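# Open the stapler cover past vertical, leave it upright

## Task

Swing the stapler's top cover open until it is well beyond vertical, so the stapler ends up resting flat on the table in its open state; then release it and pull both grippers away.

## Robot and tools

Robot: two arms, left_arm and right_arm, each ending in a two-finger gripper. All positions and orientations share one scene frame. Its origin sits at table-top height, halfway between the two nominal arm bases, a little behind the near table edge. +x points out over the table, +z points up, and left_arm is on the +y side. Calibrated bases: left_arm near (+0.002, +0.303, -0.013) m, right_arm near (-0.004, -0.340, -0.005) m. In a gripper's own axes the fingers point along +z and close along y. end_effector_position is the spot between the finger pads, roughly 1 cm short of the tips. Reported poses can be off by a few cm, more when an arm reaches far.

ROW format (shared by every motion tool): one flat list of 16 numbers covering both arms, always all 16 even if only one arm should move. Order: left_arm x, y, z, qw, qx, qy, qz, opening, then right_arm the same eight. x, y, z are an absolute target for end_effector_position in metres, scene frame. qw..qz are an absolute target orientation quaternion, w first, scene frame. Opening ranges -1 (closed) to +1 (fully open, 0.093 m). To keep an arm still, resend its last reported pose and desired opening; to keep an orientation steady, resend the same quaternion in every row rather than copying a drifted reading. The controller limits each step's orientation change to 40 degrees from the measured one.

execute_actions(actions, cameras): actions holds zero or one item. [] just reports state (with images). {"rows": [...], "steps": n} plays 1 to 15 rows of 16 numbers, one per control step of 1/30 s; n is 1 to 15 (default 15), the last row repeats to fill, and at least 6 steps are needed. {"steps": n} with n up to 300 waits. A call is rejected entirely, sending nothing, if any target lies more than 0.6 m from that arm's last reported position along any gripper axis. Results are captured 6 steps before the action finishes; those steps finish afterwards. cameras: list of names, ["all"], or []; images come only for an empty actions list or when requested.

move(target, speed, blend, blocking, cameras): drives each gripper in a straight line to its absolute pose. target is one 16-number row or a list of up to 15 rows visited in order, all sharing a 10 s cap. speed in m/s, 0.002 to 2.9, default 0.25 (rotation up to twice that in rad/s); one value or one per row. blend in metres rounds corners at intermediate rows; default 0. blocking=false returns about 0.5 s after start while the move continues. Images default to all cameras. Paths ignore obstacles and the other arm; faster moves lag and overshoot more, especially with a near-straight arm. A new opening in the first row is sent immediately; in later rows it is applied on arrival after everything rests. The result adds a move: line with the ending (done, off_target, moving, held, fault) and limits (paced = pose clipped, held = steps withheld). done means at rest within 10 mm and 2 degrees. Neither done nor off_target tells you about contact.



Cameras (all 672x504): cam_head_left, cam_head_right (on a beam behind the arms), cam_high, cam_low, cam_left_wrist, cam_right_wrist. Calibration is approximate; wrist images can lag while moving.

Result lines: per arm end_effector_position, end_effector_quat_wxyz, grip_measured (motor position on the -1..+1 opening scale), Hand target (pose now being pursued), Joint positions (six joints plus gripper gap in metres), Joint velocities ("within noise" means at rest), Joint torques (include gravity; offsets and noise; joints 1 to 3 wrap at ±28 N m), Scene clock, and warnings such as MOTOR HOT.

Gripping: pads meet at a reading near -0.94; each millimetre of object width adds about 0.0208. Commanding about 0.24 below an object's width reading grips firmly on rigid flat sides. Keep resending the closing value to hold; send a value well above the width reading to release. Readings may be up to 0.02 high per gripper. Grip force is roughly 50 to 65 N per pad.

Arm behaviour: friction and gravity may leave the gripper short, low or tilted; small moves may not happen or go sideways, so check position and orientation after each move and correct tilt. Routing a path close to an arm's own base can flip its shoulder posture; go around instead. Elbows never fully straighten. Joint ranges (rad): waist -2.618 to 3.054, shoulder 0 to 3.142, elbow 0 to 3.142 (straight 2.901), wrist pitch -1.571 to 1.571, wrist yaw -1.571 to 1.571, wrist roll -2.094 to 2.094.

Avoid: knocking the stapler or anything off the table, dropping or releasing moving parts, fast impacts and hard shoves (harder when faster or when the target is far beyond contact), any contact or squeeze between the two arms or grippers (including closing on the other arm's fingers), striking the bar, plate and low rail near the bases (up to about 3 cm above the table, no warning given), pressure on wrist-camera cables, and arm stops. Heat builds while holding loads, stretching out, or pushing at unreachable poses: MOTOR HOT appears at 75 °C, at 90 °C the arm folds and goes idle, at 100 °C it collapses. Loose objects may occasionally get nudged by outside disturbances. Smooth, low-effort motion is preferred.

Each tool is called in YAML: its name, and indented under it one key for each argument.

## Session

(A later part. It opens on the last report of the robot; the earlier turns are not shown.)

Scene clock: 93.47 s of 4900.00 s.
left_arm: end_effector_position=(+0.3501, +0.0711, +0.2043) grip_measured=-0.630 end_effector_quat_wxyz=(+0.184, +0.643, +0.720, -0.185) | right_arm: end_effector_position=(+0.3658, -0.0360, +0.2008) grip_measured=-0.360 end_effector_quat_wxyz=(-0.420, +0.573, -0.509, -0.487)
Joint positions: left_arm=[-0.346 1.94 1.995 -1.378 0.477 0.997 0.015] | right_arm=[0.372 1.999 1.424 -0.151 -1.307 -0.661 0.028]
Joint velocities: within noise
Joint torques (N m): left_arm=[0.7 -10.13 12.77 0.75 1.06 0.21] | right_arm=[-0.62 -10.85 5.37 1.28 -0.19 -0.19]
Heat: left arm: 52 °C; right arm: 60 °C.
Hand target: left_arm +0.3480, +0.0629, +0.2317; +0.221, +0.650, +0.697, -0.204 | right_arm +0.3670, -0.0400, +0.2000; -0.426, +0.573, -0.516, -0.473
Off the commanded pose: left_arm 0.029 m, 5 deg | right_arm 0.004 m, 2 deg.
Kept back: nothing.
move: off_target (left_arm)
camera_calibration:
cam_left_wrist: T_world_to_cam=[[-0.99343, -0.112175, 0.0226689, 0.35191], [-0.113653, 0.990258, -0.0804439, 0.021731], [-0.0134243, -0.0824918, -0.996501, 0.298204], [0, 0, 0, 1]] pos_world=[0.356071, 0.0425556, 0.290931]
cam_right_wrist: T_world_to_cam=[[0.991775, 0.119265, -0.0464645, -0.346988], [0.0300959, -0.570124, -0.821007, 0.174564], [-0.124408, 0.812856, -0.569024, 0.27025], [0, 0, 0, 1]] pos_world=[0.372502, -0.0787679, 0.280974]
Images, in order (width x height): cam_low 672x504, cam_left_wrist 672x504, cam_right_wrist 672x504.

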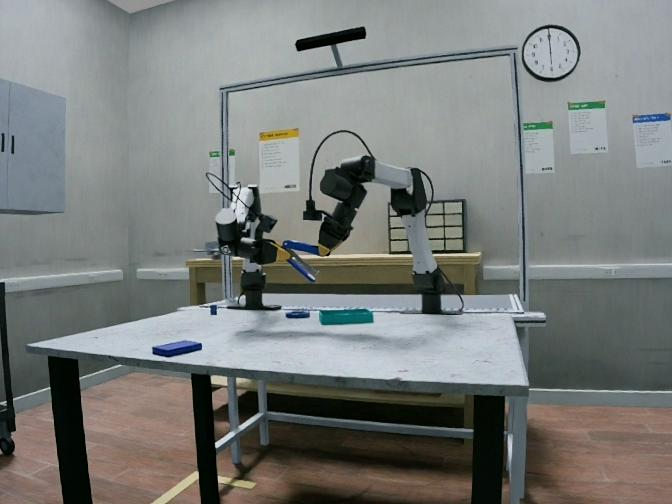

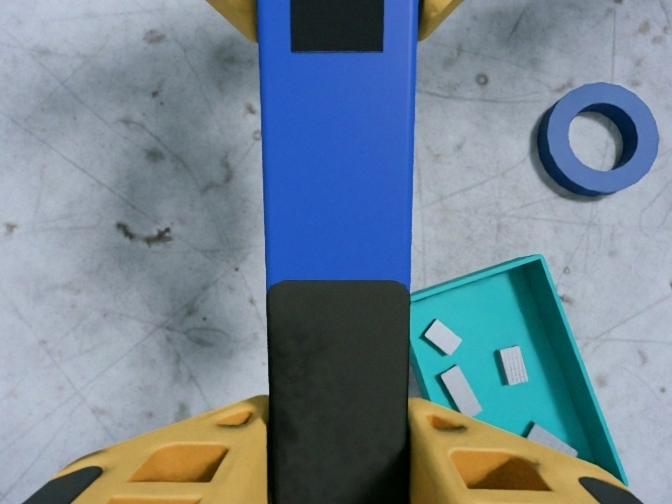

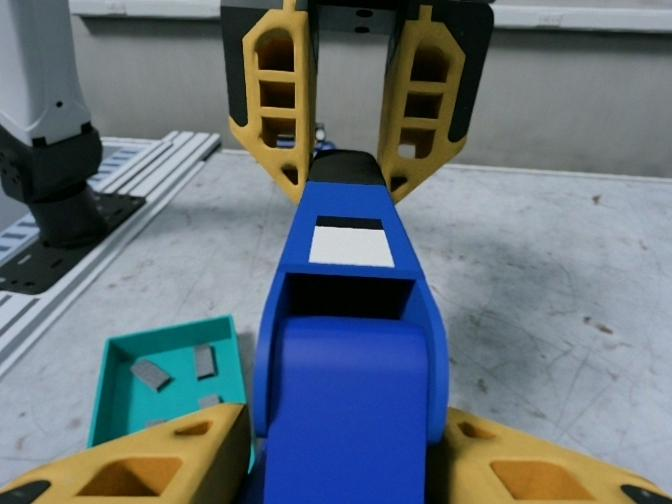

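move:
  target:
    - [0.339,0.090,0.175,0.2199,0.6504,0.6975,-0.2051,-0.68,0.357,-0.010,0.142,0.4256,-0.5734,0.5163,0.4727,-0.9]
  speed: 0.05
  cameras: ["cam_low","cam_right_wrist","cam_left_wrist"]

zoom_image:
  camera: "cam_low"
  region: [230, 200, 370, 305]

Scene clock: 95.57 s of 4900.00 s.
left_arm: end_effector_position=(+0.3401, +0.0954, +0.1539) grip_measured=-0.630 end_effector_quat_wxyz=(+0.179, +0.649, +0.715, -0.189) | right_arm: end_effector_position=(+0.3541, -0.0113, +0.1529) grip_measured=-0.360 end_effector_quat_wxyz=(-0.420, +0.570, -0.517, -0.481)
Joint positions: left_arm=[-0.292 1.85 1.672 -1.192 0.496 1.078 0.015] | right_arm=[0.441 2.044 1.257 0.191 -1.232 -0.516 0.028]
Joint velocities: within noise
Joint torques (N m): left_arm=[1.43 -11.92 7.09 1.01 1.04 0.11] | right_arm=[0.1 -7.73 5.67 1.67 -0.25 -0.27]
Heat: left arm: 52 °C; right arm: 59 °C.
Hand target: left_arm +0.3387, +0.0904, +0.1750; +0.219, +0.651, +0.697, -0.204 | right_arm +0.3567, -0.0102, +0.1421; -0.425, +0.574, -0.516, -0.473
Off the commanded pose: left_arm 0.022 m, 5 deg | right_arm 0.011 m, 1 deg.
Kept back: nothing.
move: off_target (left_arm, right_arm)
camera_calibration:
cam_left_wrist: T_world_to_cam=[[-0.995265, -0.092299, 0.0304798, 0.343409], [-0.0944503, 0.992395, -0.0789367, -0.0145579], [-0.0229622, -0.0814417, -0.996414, 0.252951], [0, 0, 0, 1]] pos_world=[0.346216, 0.0667443, 0.240428]
cam_right_wrist: T_world_to_cam=[[0.99366, 0.10104, -0.0493068, -0.340939], [0.0187232, -0.581153, -0.813579, 0.152386], [-0.110858, 0.807498, -0.57936, 0.218173], [0, 0, 0, 1]] pos_world=[0.36011, -0.0531663, 0.233568]
Images, in order (width x height): cam_low 672x504, cam_left_wrist 672x504, cam_right_wrist 672x504.

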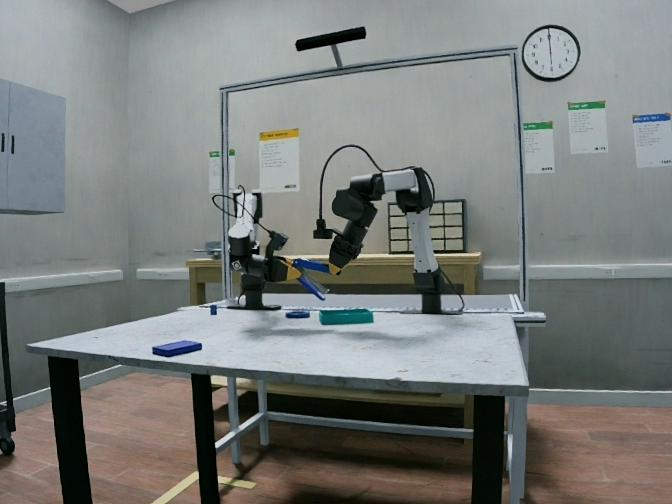

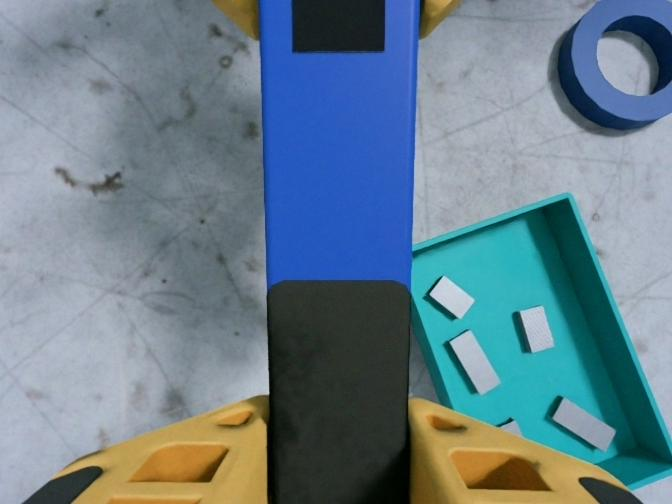

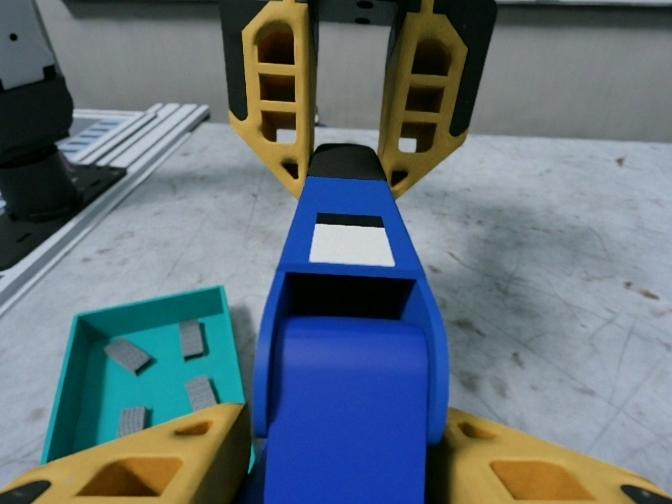

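Scaled by 3.600.

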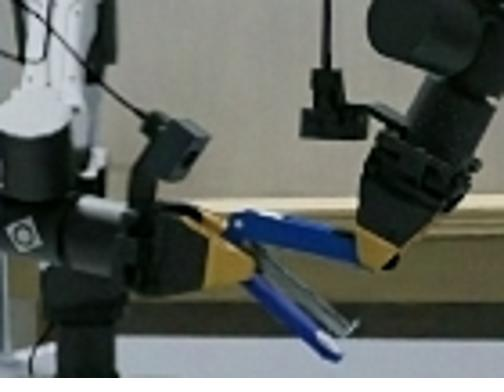

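move:
  target:
    - [0.339,0.088,0.215,0.1900,0.6589,0.7066,-0.1772,-0.68,0.357,-0.010,0.138,0.4256,-0.5734,0.5163,0.4727,-0.9]
    - [0.339,0.080,0.232,0.2199,0.6504,0.6975,-0.2051,-0.57,0.357,-0.010,0.136,0.4256,-0.5734,0.5163,0.4727,-0.9]
  speed: 0.06
  cameras: ["cam_low","cam_right_wrist","cam_left_wrist"]

zoom_image:
  camera: "cam_low"
  region: [230, 200, 370, 305]

Scene clock: 98.23 s of 4900.00 s.
left_arm: end_effector_position=(+0.3417, +0.0981, +0.1980) grip_measured=-0.569 end_effector_quat_wxyz=(+0.168, +0.652, +0.722, -0.159) | right_arm: end_effector_position=(+0.3553, -0.0087, +0.1587) grip_measured=-0.360 end_effector_quat_wxyz=(-0.434, +0.572, -0.504, -0.479)
Joint positions: left_arm=[-0.311 1.883 1.914 -1.394 0.425 1.06 0.018] | right_arm=[0.444 2.044 1.247 0.27 -1.236 -0.482 0.028]
Joint velocities: left_arm=[-0.002 0.002 0.012 -0.066 -0.022 -0.066 0.01] | right_arm=[within noise]
Joint torques (N m): left_arm=[0.9 -10.33 12.63 0.73 1.71 0.04] | right_arm=[-0.18 -6.82 5.07 1.39 -0.22 -0.43]
Heat: left arm: 52 °C; right arm: 59 °C.
Hand target: left_arm +0.3375, +0.0820, +0.2322; +0.220, +0.652, +0.697, -0.202 | right_arm +0.3562, -0.0104, +0.1363; -0.426, +0.573, -0.516, -0.473
Off the commanded pose: left_arm 0.039 m, 9 deg | right_arm 0.023 m, 2 deg.
Kept back: nothing.
move: off_target (left_arm, right_arm); target 2's new opening was sent with left_arm's hand 0.043 m and 10 deg from that target
camera_calibration:
cam_left_wrist: T_world_to_cam=[[-0.994497, -0.104705, 0.00355223, 0.350158], [-0.104754, 0.994318, -0.0189348, -0.0221141], [-0.00154947, -0.0192027, -0.999814, 0.28444], [0, 0, 0, 1]] pos_world=[0.346355, 0.0641138, 0.282724]
cam_right_wrist: T_world_to_cam=[[0.994454, 0.103629, -0.0179557, -0.347433], [0.0434479, -0.560264, -0.827174, 0.152127], [-0.0957788, 0.821806, -0.56166, 0.21154], [0, 0, 0, 1]] pos_world=[0.359158, -0.0526097, 0.238411]
Images, in order (width x height): cam_low 672x504, cam_left_wrist 672x504, cam_right_wrist 672x504.

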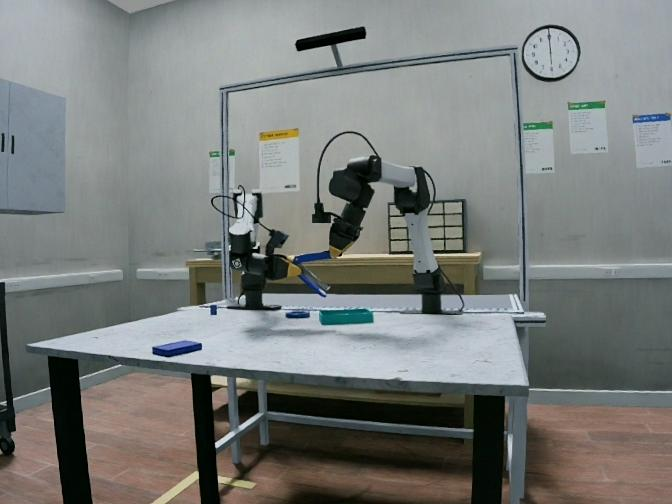

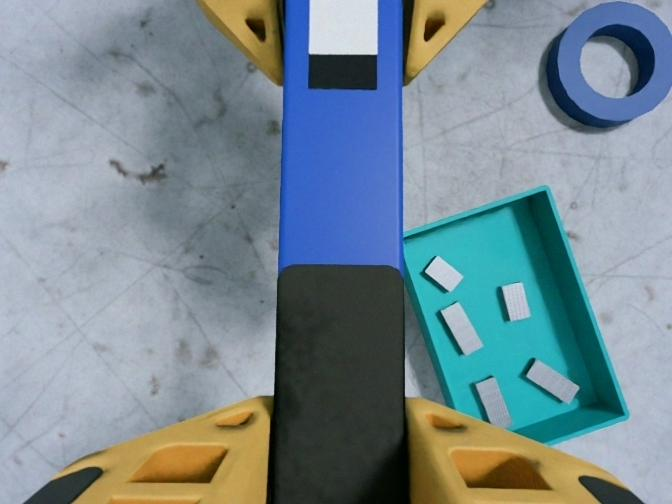

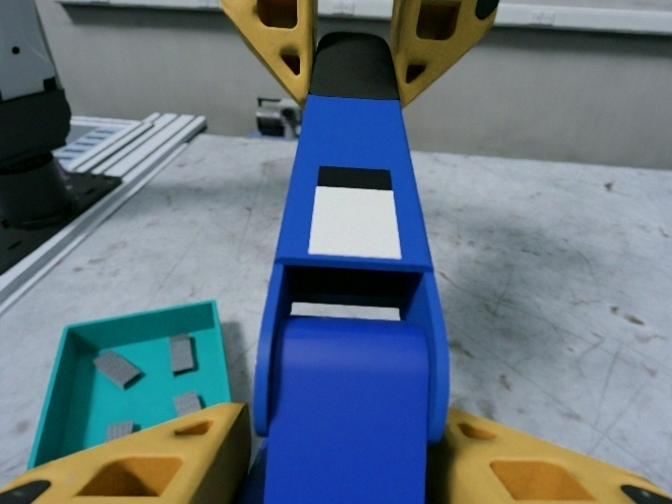

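Scaled by 3.600.

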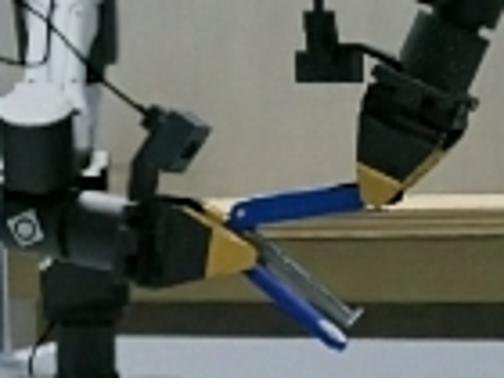

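move:
  target:
    - [0.337,0.072,0.252,0.2500,0.6407,0.6871,-0.2331,-0.57,0.357,-0.010,0.134,0.4256,-0.5734,0.5163,0.4727,-0.9]
    - [0.335,0.055,0.265,0.2500,0.6407,0.6871,-0.2331,-0.565,0.357,-0.010,0.134,0.4256,-0.5734,0.5163,0.4727,-0.9]
  speed: 0.06
  cameras: ["cam_low","cam_right_wrist","cam_left_wrist"]

zoom_image:
  camera: "cam_low"
  region: [230, 200, 370, 305]

Scene clock: 100.50 s of 4900.00 s.
left_arm: end_effector_position=(+0.3398, +0.0801, +0.2349) grip_measured=-0.563 end_effector_quat_wxyz=(+0.204, +0.642, +0.716, -0.184) | right_arm: end_effector_position=(+0.3528, -0.0090, +0.1591) grip_measured=-0.360 end_effector_quat_wxyz=(-0.434, +0.576, -0.497, -0.482)
Joint positions: left_arm=[-0.329 1.888 2.038 -1.439 0.493 1.007 0.018] | right_arm=[0.444 2.044 1.245 0.272 -1.25 -0.492 0.028]
Joint velocities: within noise
Joint torques (N m): left_arm=[-1.1 -9.01 12.45 1.09 1.72 -0.13] | right_arm=[-0.09 -6.64 4.94 1.39 -0.07 -0.35]
Heat: left arm: 52 °C; right arm: 58 °C.
Hand target: left_arm +0.3330, +0.0577, +0.2652; +0.250, +0.642, +0.687, -0.231 | right_arm +0.3559, -0.0106, +0.1344; -0.426, +0.573, -0.516, -0.473
Off the commanded pose: left_arm 0.039 m, 8 deg | right_arm 0.025 m, 3 deg.
Kept back: nothing.
move: off_target (left_arm, right_arm); target 2's new opening was sent with left_arm's hand 0.039 m and 8 deg from that target
camera_calibration:
cam_left_wrist: T_world_to_cam=[[-0.993237, -0.115967, -0.00568023, 0.34896], [-0.114643, 0.987293, -0.110046, 0.0215968], [0.0183697, -0.108651, -0.99391, 0.319996], [0, 0, 0, 1]] pos_world=[0.343198, 0.0539131, 0.322406]
cam_right_wrist: T_world_to_cam=[[0.992985, 0.117692, -0.011368, -0.345244], [0.0561579, -0.554041, -0.830593, 0.14849], [-0.104052, 0.824128, -0.556764, 0.213932], [0, 0, 0, 1]] pos_world=[0.356743, -0.0534056, 0.238519]
Images, in order (width x height): cam_low 672x504, cam_left_wrist 672x504, cam_right_wrist 672x504.

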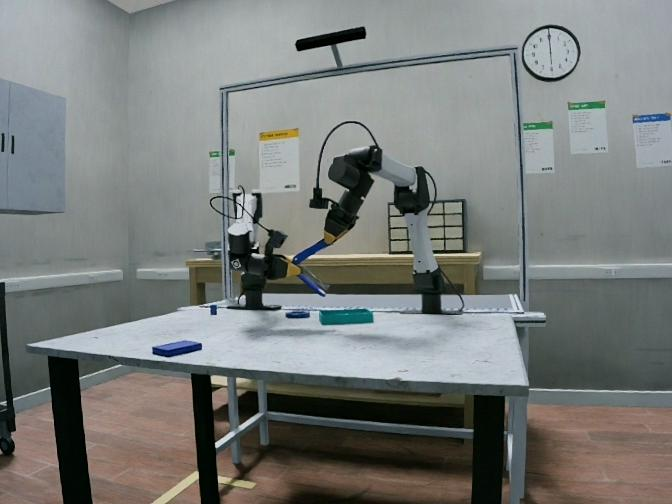

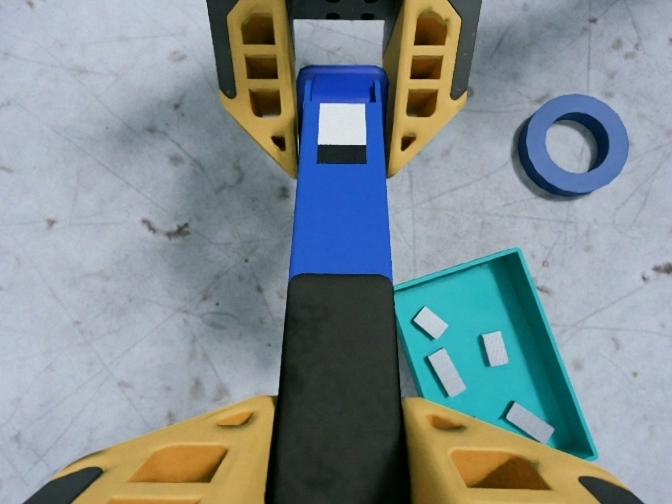

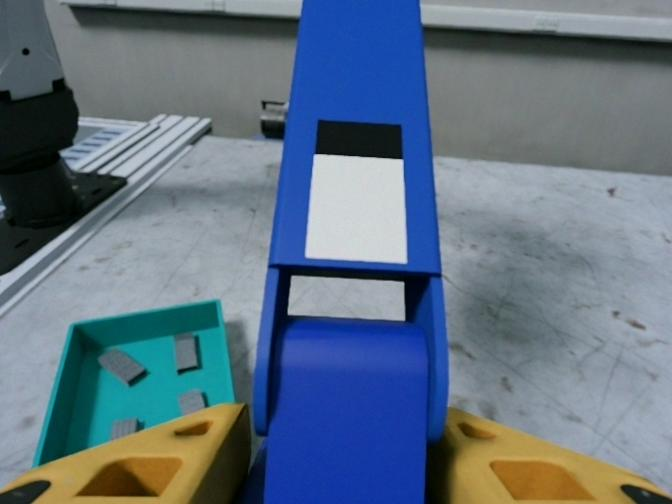

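Scaled by 3.600.

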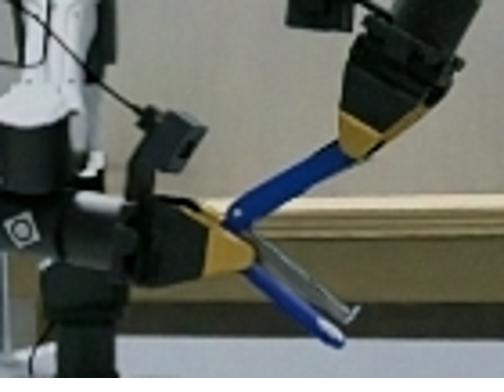

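move:
  target:
    - [0.335,0.040,0.278,0.2621,0.6367,0.6828,-0.2444,-0.565,0.357,-0.010,0.128,0.4256,-0.5734,0.5163,0.4727,-0.9]
    - [0.334,0.020,0.288,0.2621,0.6367,0.6828,-0.2444,-0.565,0.357,-0.010,0.126,0.4256,-0.5734,0.5163,0.4727,-0.9]
  speed: 0.06
  cameras: ["cam_low","cam_right_wrist","cam_left_wrist"]

zoom_image:
  camera: "cam_low"
  region: [230, 190, 370, 295]

Scene clock: 101.97 s of 4900.00 s.
left_arm: end_effector_position=(+0.3412, +0.0494, +0.2577) grip_measured=-0.565 end_effector_quat_wxyz=(+0.217, +0.635, +0.716, -0.191) | right_arm: end_effector_position=(+0.3512, -0.0106, +0.1478) grip_measured=-0.360 end_effector_quat_wxyz=(-0.431, +0.578, -0.496, -0.484)
Joint positions: left_arm=[-0.397 1.963 2.227 -1.492 0.491 0.914 0.018] | right_arm=[0.441 2.062 1.229 0.283 -1.259 -0.512 0.028]
Joint velocities: within noise
Joint torques (N m): left_arm=[-2.04 -9.28 11.95 1.46 1.72 -0.2] | right_arm=[-0.02 -6.79 5.37 1.48 -0.01 -0.28]
Heat: left arm: 51 °C; right arm: 58 °C.
Hand target: left_arm +0.3313, +0.0235, +0.2882; +0.261, +0.639, +0.682, -0.242 | right_arm +0.3560, -0.0107, +0.1263; -0.425, +0.574, -0.516, -0.473
Off the commanded pose: left_arm 0.043 m, 9 deg | right_arm 0.023 m, 3 deg.
Kept back: nothing.
move: off_target (left_arm, right_arm)
camera_calibration:
cam_left_wrist: T_world_to_cam=[[-0.991866, -0.127036, -0.00793367, 0.347487], [-0.124726, 0.982478, -0.138496, 0.0655156], [0.0253886, -0.13638, -0.990331, 0.337295], [0, 0, 0, 1]] pos_world=[0.344269, 0.0257761, 0.345864]
cam_right_wrist: T_world_to_cam=[[0.991984, 0.125561, -0.0142118, -0.342783], [0.0584265, -0.55548, -0.829475, 0.137332], [-0.112044, 0.821996, -0.558363, 0.211823], [0, 0, 0, 1]] pos_world=[0.355745, -0.0547924, 0.227316]
Images, in order (width x height): cam_low 672x504, cam_left_wrist 672x504, cam_right_wrist 672x504.

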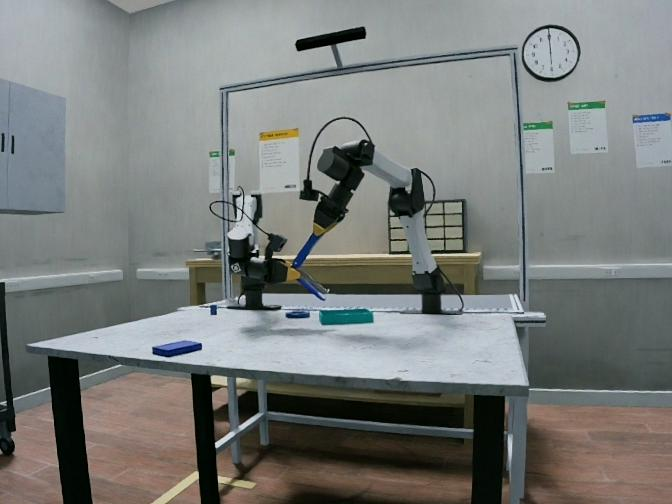

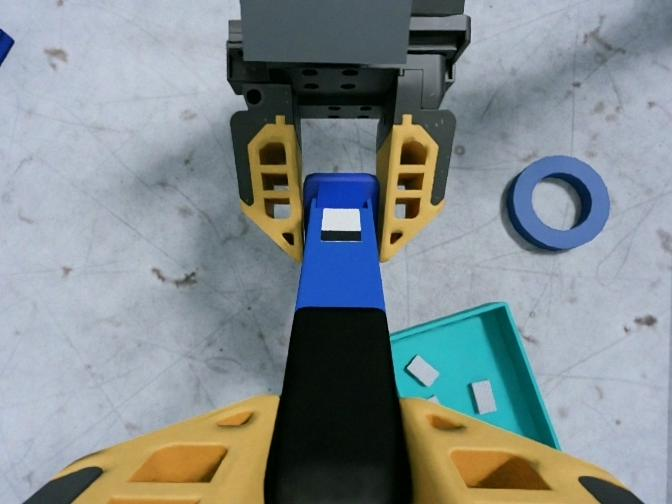

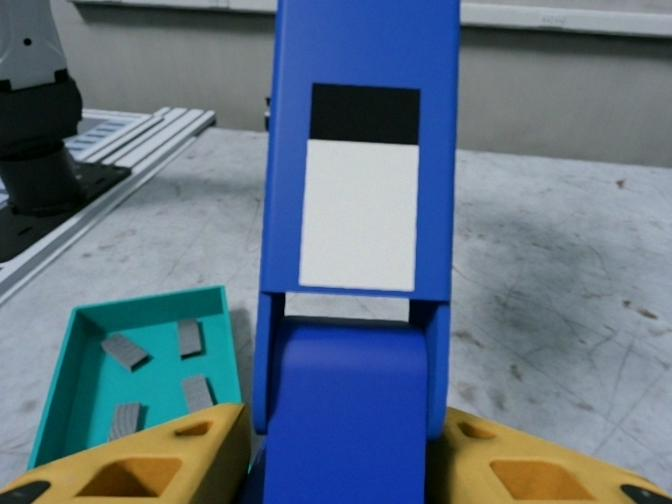

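Scaled by 3.600.

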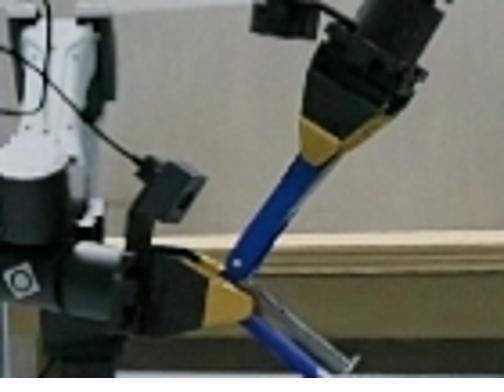

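move:
  target:
    - [0.333,-0.002,0.287,0.2894,0.6265,0.6719,-0.2699,-0.565,0.357,-0.008,0.122,0.4256,-0.5734,0.5163,0.4727,-0.9]
    - [0.331,-0.022,0.284,0.2975,0.6230,0.6682,-0.2774,-0.565,0.357,-0.008,0.120,0.4256,-0.5734,0.5163,0.4727,-0.9]
  speed: 0.06
  cameras: ["cam_low","cam_right_wrist","cam_left_wrist"]

zoom_image:
  camera: "cam_low"
  region: [230, 190, 370, 295]

Scene clock: 103.87 s of 4900.00 s.
left_arm: end_effector_position=(+0.3451, +0.0108, +0.2562) grip_measured=-0.561 end_effector_quat_wxyz=(+0.248, +0.621, +0.711, -0.218) | right_arm: end_effector_position=(+0.3491, -0.0115, +0.1290) grip_measured=-0.360 end_effector_quat_wxyz=(-0.423, +0.579, -0.500, -0.487)
Joint positions: left_arm=[-0.459 1.964 2.171 -1.334 0.53 0.801 0.018] | right_arm=[0.441 2.096 1.212 0.294 -1.262 -0.537 0.028]
Joint velocities: left_arm=[-0.002 -0.007 -0.027 0.095 0.022 -0.007 -0.004] | right_arm=[within noise]
Joint torques (N m): left_arm=[-3.22 -11.47 6.45 2.16 1.71 -0.24] | right_arm=[0.36 -8.17 6.38 1.65 0.06 0.08]
Heat: left arm: 51 °C; right arm: 58 °C.
Hand target: left_arm +0.3284, -0.0178, +0.2844; +0.289, +0.628, +0.668, -0.276 | right_arm +0.3566, -0.0085, +0.1201; -0.425, +0.574, -0.516, -0.473
Off the commanded pose: left_arm 0.045 m, 10 deg | right_arm 0.013 m, 3 deg.
Kept back: nothing.
move: off_target (left_arm, right_arm)
camera_calibration:
cam_left_wrist: T_world_to_cam=[[-0.990064, -0.140577, -0.00346621, 0.344768], [-0.136221, 0.964919, -0.224444, 0.129944], [0.0348964, -0.221742, -0.974481, 0.324133], [0, 0, 0, 1]] pos_world=[0.347732, -0.00504536, 0.346221]
cam_right_wrist: T_world_to_cam=[[0.990841, 0.13193, -0.0287957, -0.338476], [0.0511649, -0.564137, -0.824094, 0.123094], [-0.124968, 0.815073, -0.56572, 0.207174], [0, 0, 0, 1]] pos_world=[0.354967, -0.054765, 0.208897]
Images, in order (width x height): cam_low 672x504, cam_left_wrist 672x504, cam_right_wrist 672x504.

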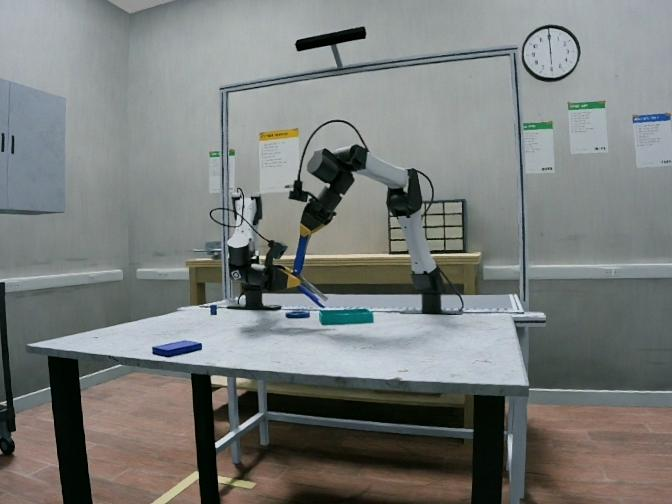

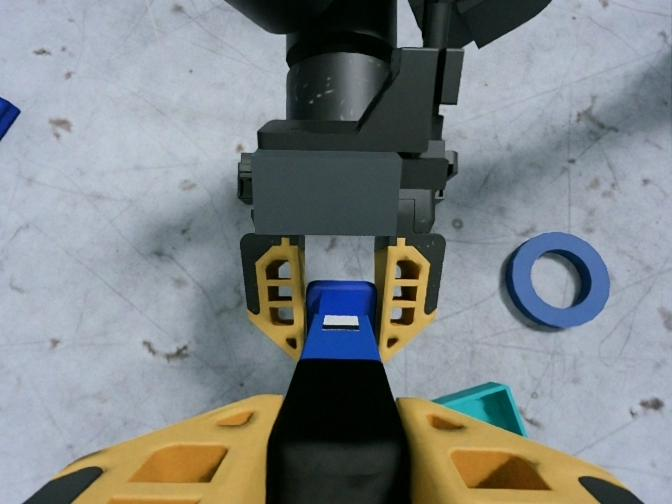

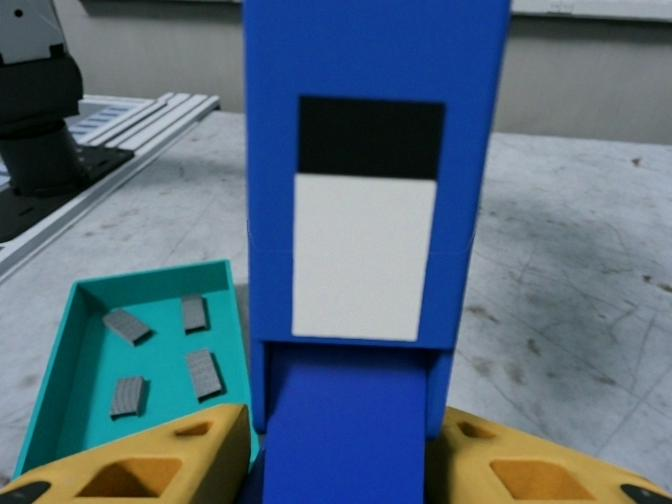

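Scaled by 3.600.

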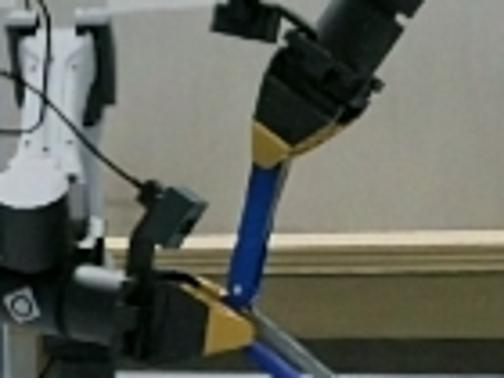

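move:
  target:
    - [0.330,-0.040,0.272,0.3123,0.6156,0.6602,-0.2912,-0.565,0.357,-0.006,0.124,0.4256,-0.5734,0.5163,0.4727,-0.9]
    - [0.328,-0.055,0.266,0.3123,0.6156,0.6602,-0.2912,-0.565,0.357,-0.006,0.124,0.4256,-0.5734,0.5163,0.4727,-0.9]
  speed: 0.06
  cameras: ["cam_low","cam_right_wrist","cam_left_wrist"]

zoom_image:
  camera: "cam_low"
  region: [230, 210, 370, 315]

Scene clock: 105.50 s of 4900.00 s.
left_arm: end_effector_position=(+0.3476, -0.0309, +0.2521) grip_measured=-0.565 end_effector_quat_wxyz=(+0.298, +0.610, +0.692, -0.247) | right_arm: end_effector_position=(+0.3490, -0.0121, +0.1233) grip_measured=-0.360 end_effector_quat_wxyz=(-0.424, +0.583, -0.500, -0.480)
Joint positions: left_arm=[-0.523 1.927 2.018 -1.064 0.567 0.689 0.018] | right_arm=[0.441 2.102 1.207 0.287 -1.253 -0.566 0.028]
Joint velocities: within noise
Joint torques (N m): left_arm=[-3.69 -10.65 6.19 2.14 1.21 -0.22] | right_arm=[0.75 -8.9 7.57 1.57 -0.02 0.35]
Heat: left arm: 51 °C; right arm: 57 °C.
Hand target: left_arm +0.3272, -0.0529, +0.2662; +0.309, +0.619, +0.661, -0.291 | right_arm +0.3567, -0.0063, +0.1242; -0.425, +0.574, -0.516, -0.473
Off the commanded pose: left_arm 0.034 m, 7 deg | right_arm 0.010 m, 2 deg.
Kept back: nothing.
move: off_target (left_arm)
camera_calibration:
cam_left_wrist: T_world_to_cam=[[-0.989411, -0.142605, -0.0270299, 0.347114], [-0.124977, 0.931736, -0.340954, 0.194045], [0.0738064, -0.333965, -0.939691, 0.284958], [0, 0, 0, 1]] pos_world=[0.346658, -0.0361321, 0.343315]
cam_right_wrist: T_world_to_cam=[[0.991478, 0.129226, -0.0165002, -0.340294], [0.0607209, -0.57046, -0.819078, 0.114057], [-0.115259, 0.811096, -0.573445, 0.201942], [0, 0, 0, 1]] pos_world=[0.353744, -0.0547543, 0.20361]
Images, in order (width x height): cam_low 672x504, cam_left_wrist 672x504, cam_right_wrist 672x504.

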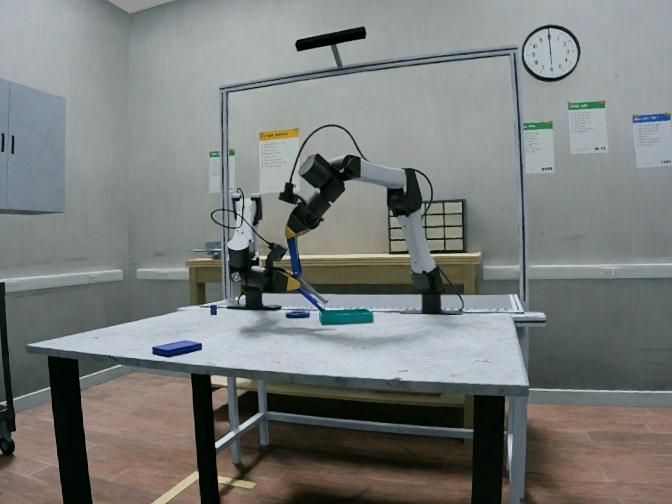

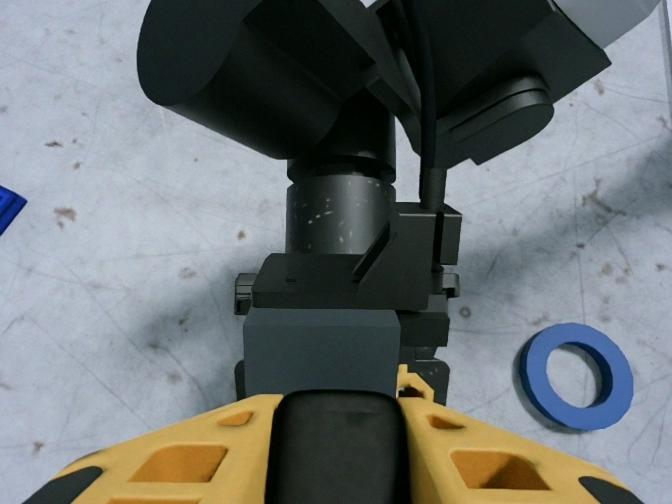

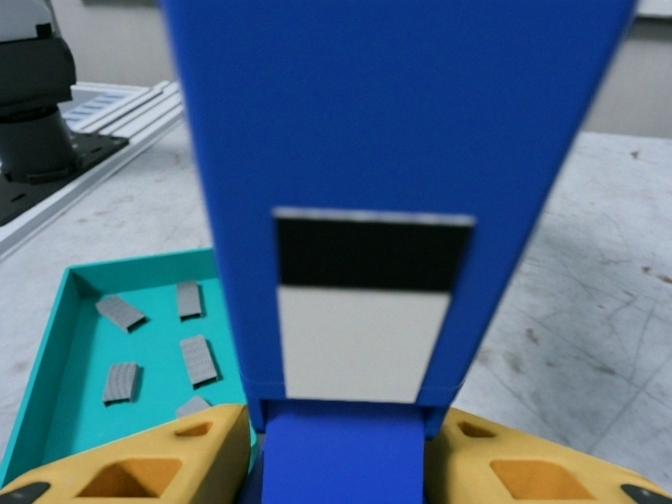

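Scaled by 3.600.

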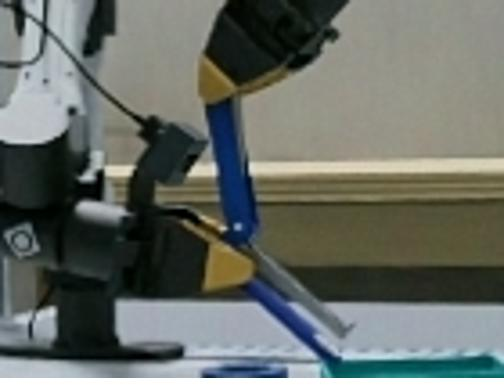

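move:
  target:
    - [0.340,-0.040,0.258,0.3123,0.6156,0.6602,-0.2912,-0.52,0.357,-0.006,0.124,0.4256,-0.5734,0.5163,0.4727,-0.9]
    - [0.3475,-0.034,0.256,0.3123,0.6156,0.6602,-0.2912,-0.35,0.357,-0.006,0.124,0.4256,-0.5734,0.5163,0.4727,-0.9]
  speed: 0.05
  cameras: ["cam_low","cam_right_wrist","cam_left_wrist"]

zoom_image:
  camera: "cam_low"
  region: [230, 210, 370, 315]

Scene clock: 107.17 s of 4900.00 s.
left_arm: end_effector_position=(+0.3507, -0.0294, +0.2549) grip_measured=-0.352 end_effector_quat_wxyz=(+0.310, +0.612, +0.673, -0.277) | right_arm: end_effector_position=(+0.3513, -0.0094, +0.1207) grip_measured=-0.360 end_effector_quat_wxyz=(-0.419, +0.575, -0.516, -0.477)
Joint positions: left_arm=[-0.491 1.927 1.996 -1.032 0.654 0.717 0.028] | right_arm=[0.449 2.102 1.207 0.29 -1.222 -0.532 0.028]
Joint velocities: within noise
Joint torques (N m): left_arm=[0.13 -9.16 7.13 1.76 0.71 0.09] | right_arm=[0.25 -8.94 7.5 1.63 -0.3 0.11]
Heat: left arm: 51 °C; right arm: 57 °C.
Hand target: left_arm +0.3475, -0.0339, +0.2561; +0.313, +0.617, +0.661, -0.291 | right_arm +0.3568, -0.0061, +0.1240; -0.425, +0.574, -0.516, -0.473
Off the commanded pose: left_arm 0.006 m, 2 deg | right_arm 0.007 m, 1 deg.
Kept back: nothing.
move: done; target 2's new opening was sent with left_arm's hand 0.009 m and 4 deg from that target
camera_calibration:
cam_left_wrist: T_world_to_cam=[[-0.994216, -0.1069, -0.0103656, 0.348927], [-0.0939456, 0.912367, -0.398448, 0.197211], [0.0520515, -0.39517, -0.917132, 0.287951], [0, 0, 0, 1]] pos_world=[0.350448, -0.0288387, 0.346285]
cam_right_wrist: T_world_to_cam=[[0.993717, 0.103689, -0.0421289, -0.3409], [0.0269532, -0.587049, -0.809102, 0.123904], [-0.108627, 0.802883, -0.586156, 0.197706], [0, 0, 0, 1]] pos_world=[0.356895, -0.0506497, 0.201776]
Images, in order (width x height): cam_low 672x504, cam_left_wrist 672x504, cam_right_wrist 672x504.

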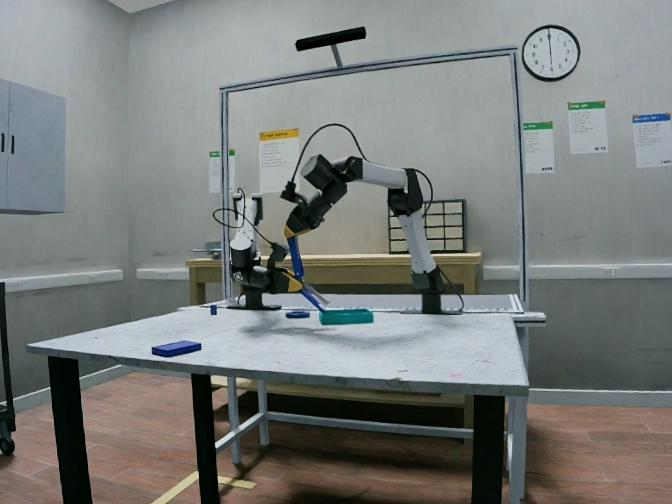

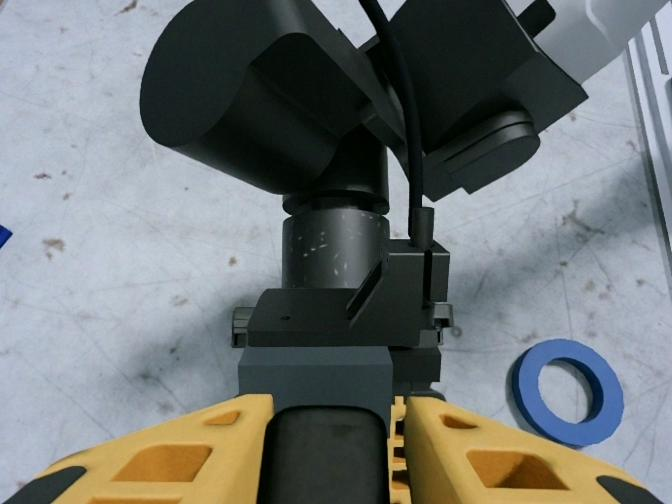

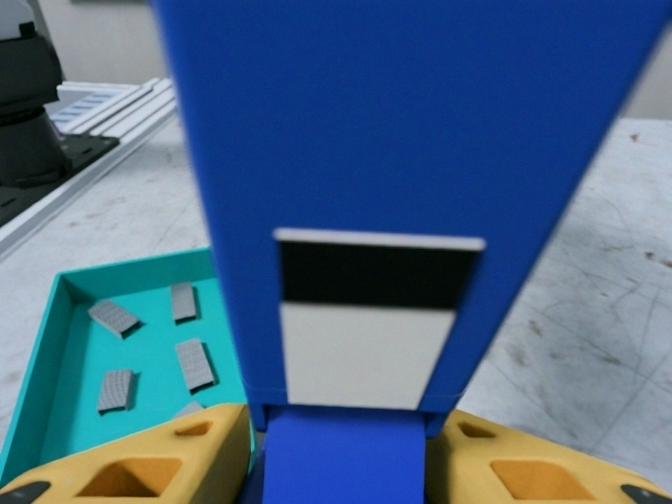

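Scaled by 3.600.

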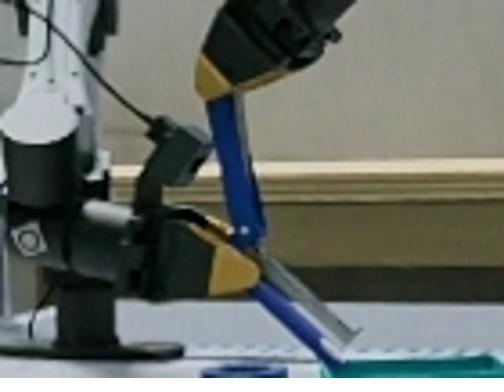

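move:
  target:
    - [0.3475,-0.034,0.256,0.3123,0.6156,0.6602,-0.2912,-0.15,0.357,-0.006,0.124,0.4256,-0.5734,0.5163,0.4727,-0.9]
    - [0.3475,-0.034,0.256,0.3123,0.6156,0.6602,-0.2912,0.1,0.357,-0.006,0.124,0.4256,-0.5734,0.5163,0.4727,-0.9]
  speed: 0.05
  cameras: ["cam_low","cam_right_wrist","cam_left_wrist"]

zoom_image:
  camera: "cam_low"
  region: [230, 210, 370, 315]

Scene clock: 109.33 s of 4900.00 s.
left_arm: end_effector_position=(+0.3484, -0.0314, +0.2569) grip_measured=+0.098 end_effector_quat_wxyz=(+0.310, +0.613, +0.668, -0.286) | right_arm: end_effector_position=(+0.3535, -0.0095, +0.1189) grip_measured=-0.360 end_effector_quat_wxyz=(-0.417, +0.570, -0.526, -0.474)
Joint positions: left_arm=[-0.491 1.927 1.996 -1.03 0.675 0.718 0.05] | right_arm=[0.449 2.102 1.207 0.286 -1.205 -0.519 0.028]
Joint velocities: within noise
Joint torques (N m): left_arm=[0.27 -9.13 7.06 1.72 0.46 0.09] | right_arm=[0.2 -9.03 7.47 1.69 -0.45 -0.02]
Heat: left arm: 51 °C; right arm: 57 °C.
Hand target: left_arm +0.3475, -0.0339, +0.2561; +0.313, +0.617, +0.661, -0.291 | right_arm +0.3567, -0.0061, +0.1239; -0.425, +0.574, -0.516, -0.473
Off the commanded pose: left_arm 0.003 m, 1 deg | right_arm 0.007 m, 2 deg.
Kept back: nothing.
move: done
camera_calibration:
cam_left_wrist: T_world_to_cam=[[-0.995561, -0.0941064, -0.00147121, 0.344991], [-0.085135, 0.907096, -0.412224, 0.199845], [0.0401274, -0.410269, -0.911081, 0.291259], [0, 0, 0, 1]] pos_world=[0.348786, -0.0293186, 0.348249]
cam_right_wrist: T_world_to_cam=[[0.99471, 0.0864959, -0.0554204, -0.342003], [0.00714336, -0.596422, -0.802639, 0.128376], [-0.102479, 0.797997, -0.593885, 0.195612], [0, 0, 0, 1]] pos_world=[0.359323, -0.04995, 0.200257]
Images, in order (width x height): cam_low 672x504, cam_left_wrist 672x504, cam_right_wrist 672x504.

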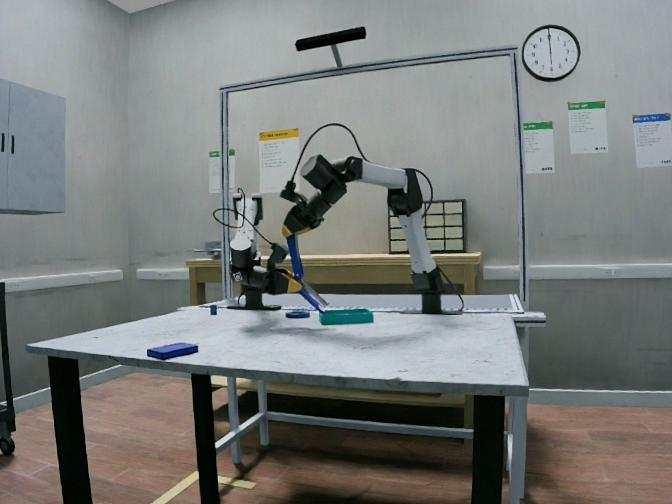

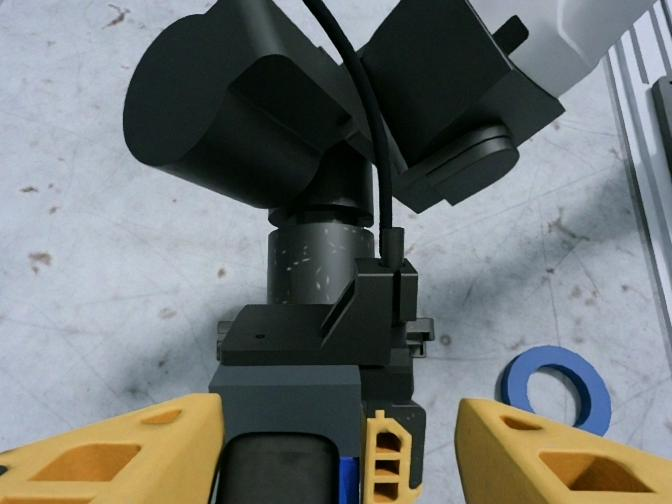

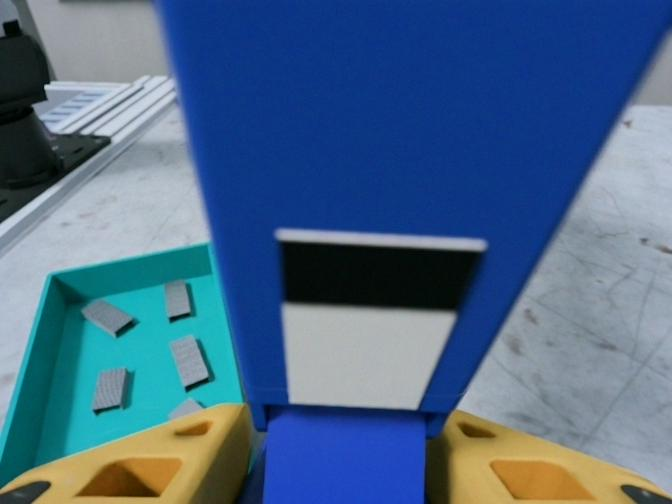

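Scaled by 3.600.

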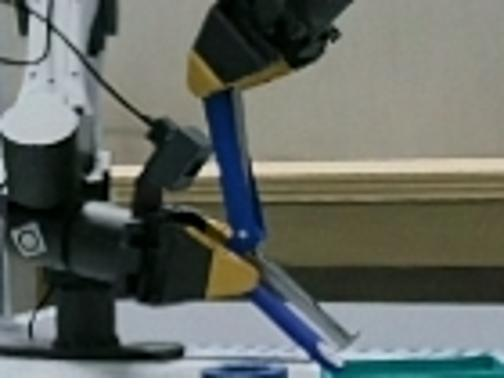

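move:
  target:
    - [0.362,-0.018,0.262,0.3546,0.5965,0.6397,-0.3306,0.1,0.357,-0.006,0.124,0.4256,-0.5734,0.5163,0.4727,-0.9]
    - [0.364,-0.022,0.256,0.3546,0.5965,0.6397,-0.3306,0.0,0.357,-0.006,0.124,0.4256,-0.5734,0.5163,0.4727,-0.9]
  speed: 0.05
  cameras: ["cam_low","cam_right_wrist","cam_left_wrist"]

zoom_image:
  camera: "cam_low"
  region: [230, 210, 370, 315]

Scene clock: 112.27 s of 4900.00 s.
left_arm: end_effector_position=(+0.3678, -0.0228, +0.2492) grip_measured=+0.002 end_effector_quat_wxyz=(+0.347, +0.597, +0.646, -0.326) | right_arm: end_effector_position=(+0.3535, -0.0096, +0.1186) grip_measured=-0.360 end_effector_quat_wxyz=(-0.416, +0.569, -0.527, -0.474)
Joint positions: left_arm=[-0.421 1.914 1.868 -0.854 0.805 0.72 0.045] | right_arm=[0.449 2.102 1.207 0.284 -1.205 -0.519 0.028]
Joint velocities: within noise
Joint torques (N m): left_arm=[0.46 -11.07 6.54 1.79 0.5 -0.04] | right_arm=[0.12 -8.96 7.45 1.73 -0.47 -0.02]
Heat: left arm: 51 °C; right arm: 57 °C.
Hand target: left_arm +0.3641, -0.0220, +0.2559; +0.354, +0.597, +0.640, -0.330 | right_arm +0.3568, -0.0061, +0.1239; -0.425, +0.574, -0.516, -0.473
Off the commanded pose: left_arm 0.008 m, 1 deg | right_arm 0.007 m, 2 deg.
Kept back: nothing.
move: done
camera_calibration:
cam_left_wrist: T_world_to_cam=[[-0.996469, -0.0838382, 0.00452732, 0.364238], [-0.0740229, 0.851803, -0.518606, 0.21179], [0.0396226, -0.51711, -0.855002, 0.270764], [0, 0, 0, 1]] pos_world=[0.367901, -0.00985147, 0.33969]
cam_right_wrist: T_world_to_cam=[[0.994661, 0.0857052, -0.057473, -0.341729], [0.00513985, -0.59741, -0.801919, 0.12874], [-0.103064, 0.797343, -0.594661, 0.195834], [0, 0, 0, 1]] pos_world=[0.359426, -0.0499487, 0.200054]
Images, in order (width x height): cam_low 672x504, cam_left_wrist 672x504, cam_right_wrist 672x504.

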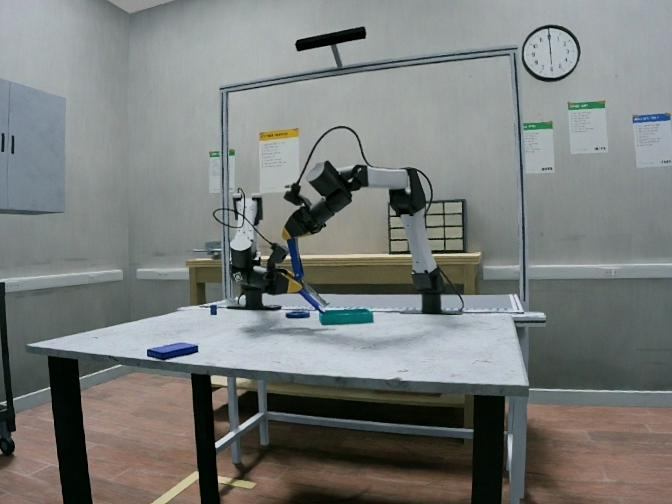

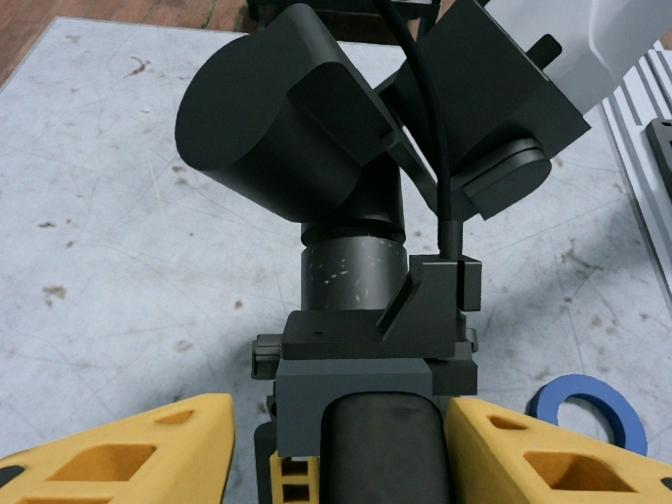

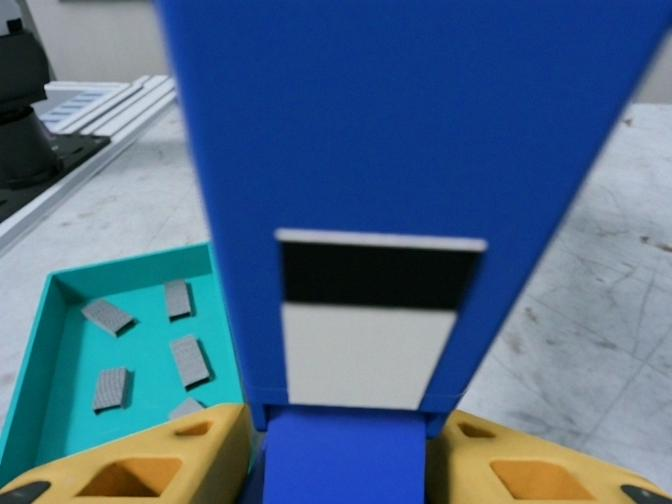

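Scaled by 3.600.

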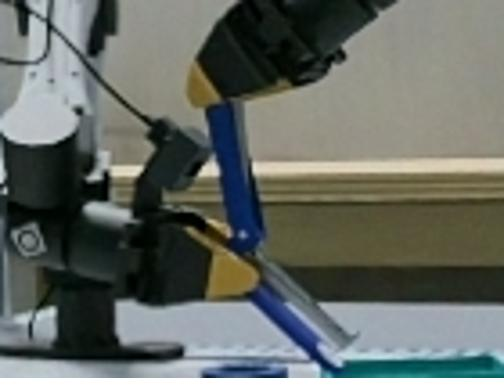

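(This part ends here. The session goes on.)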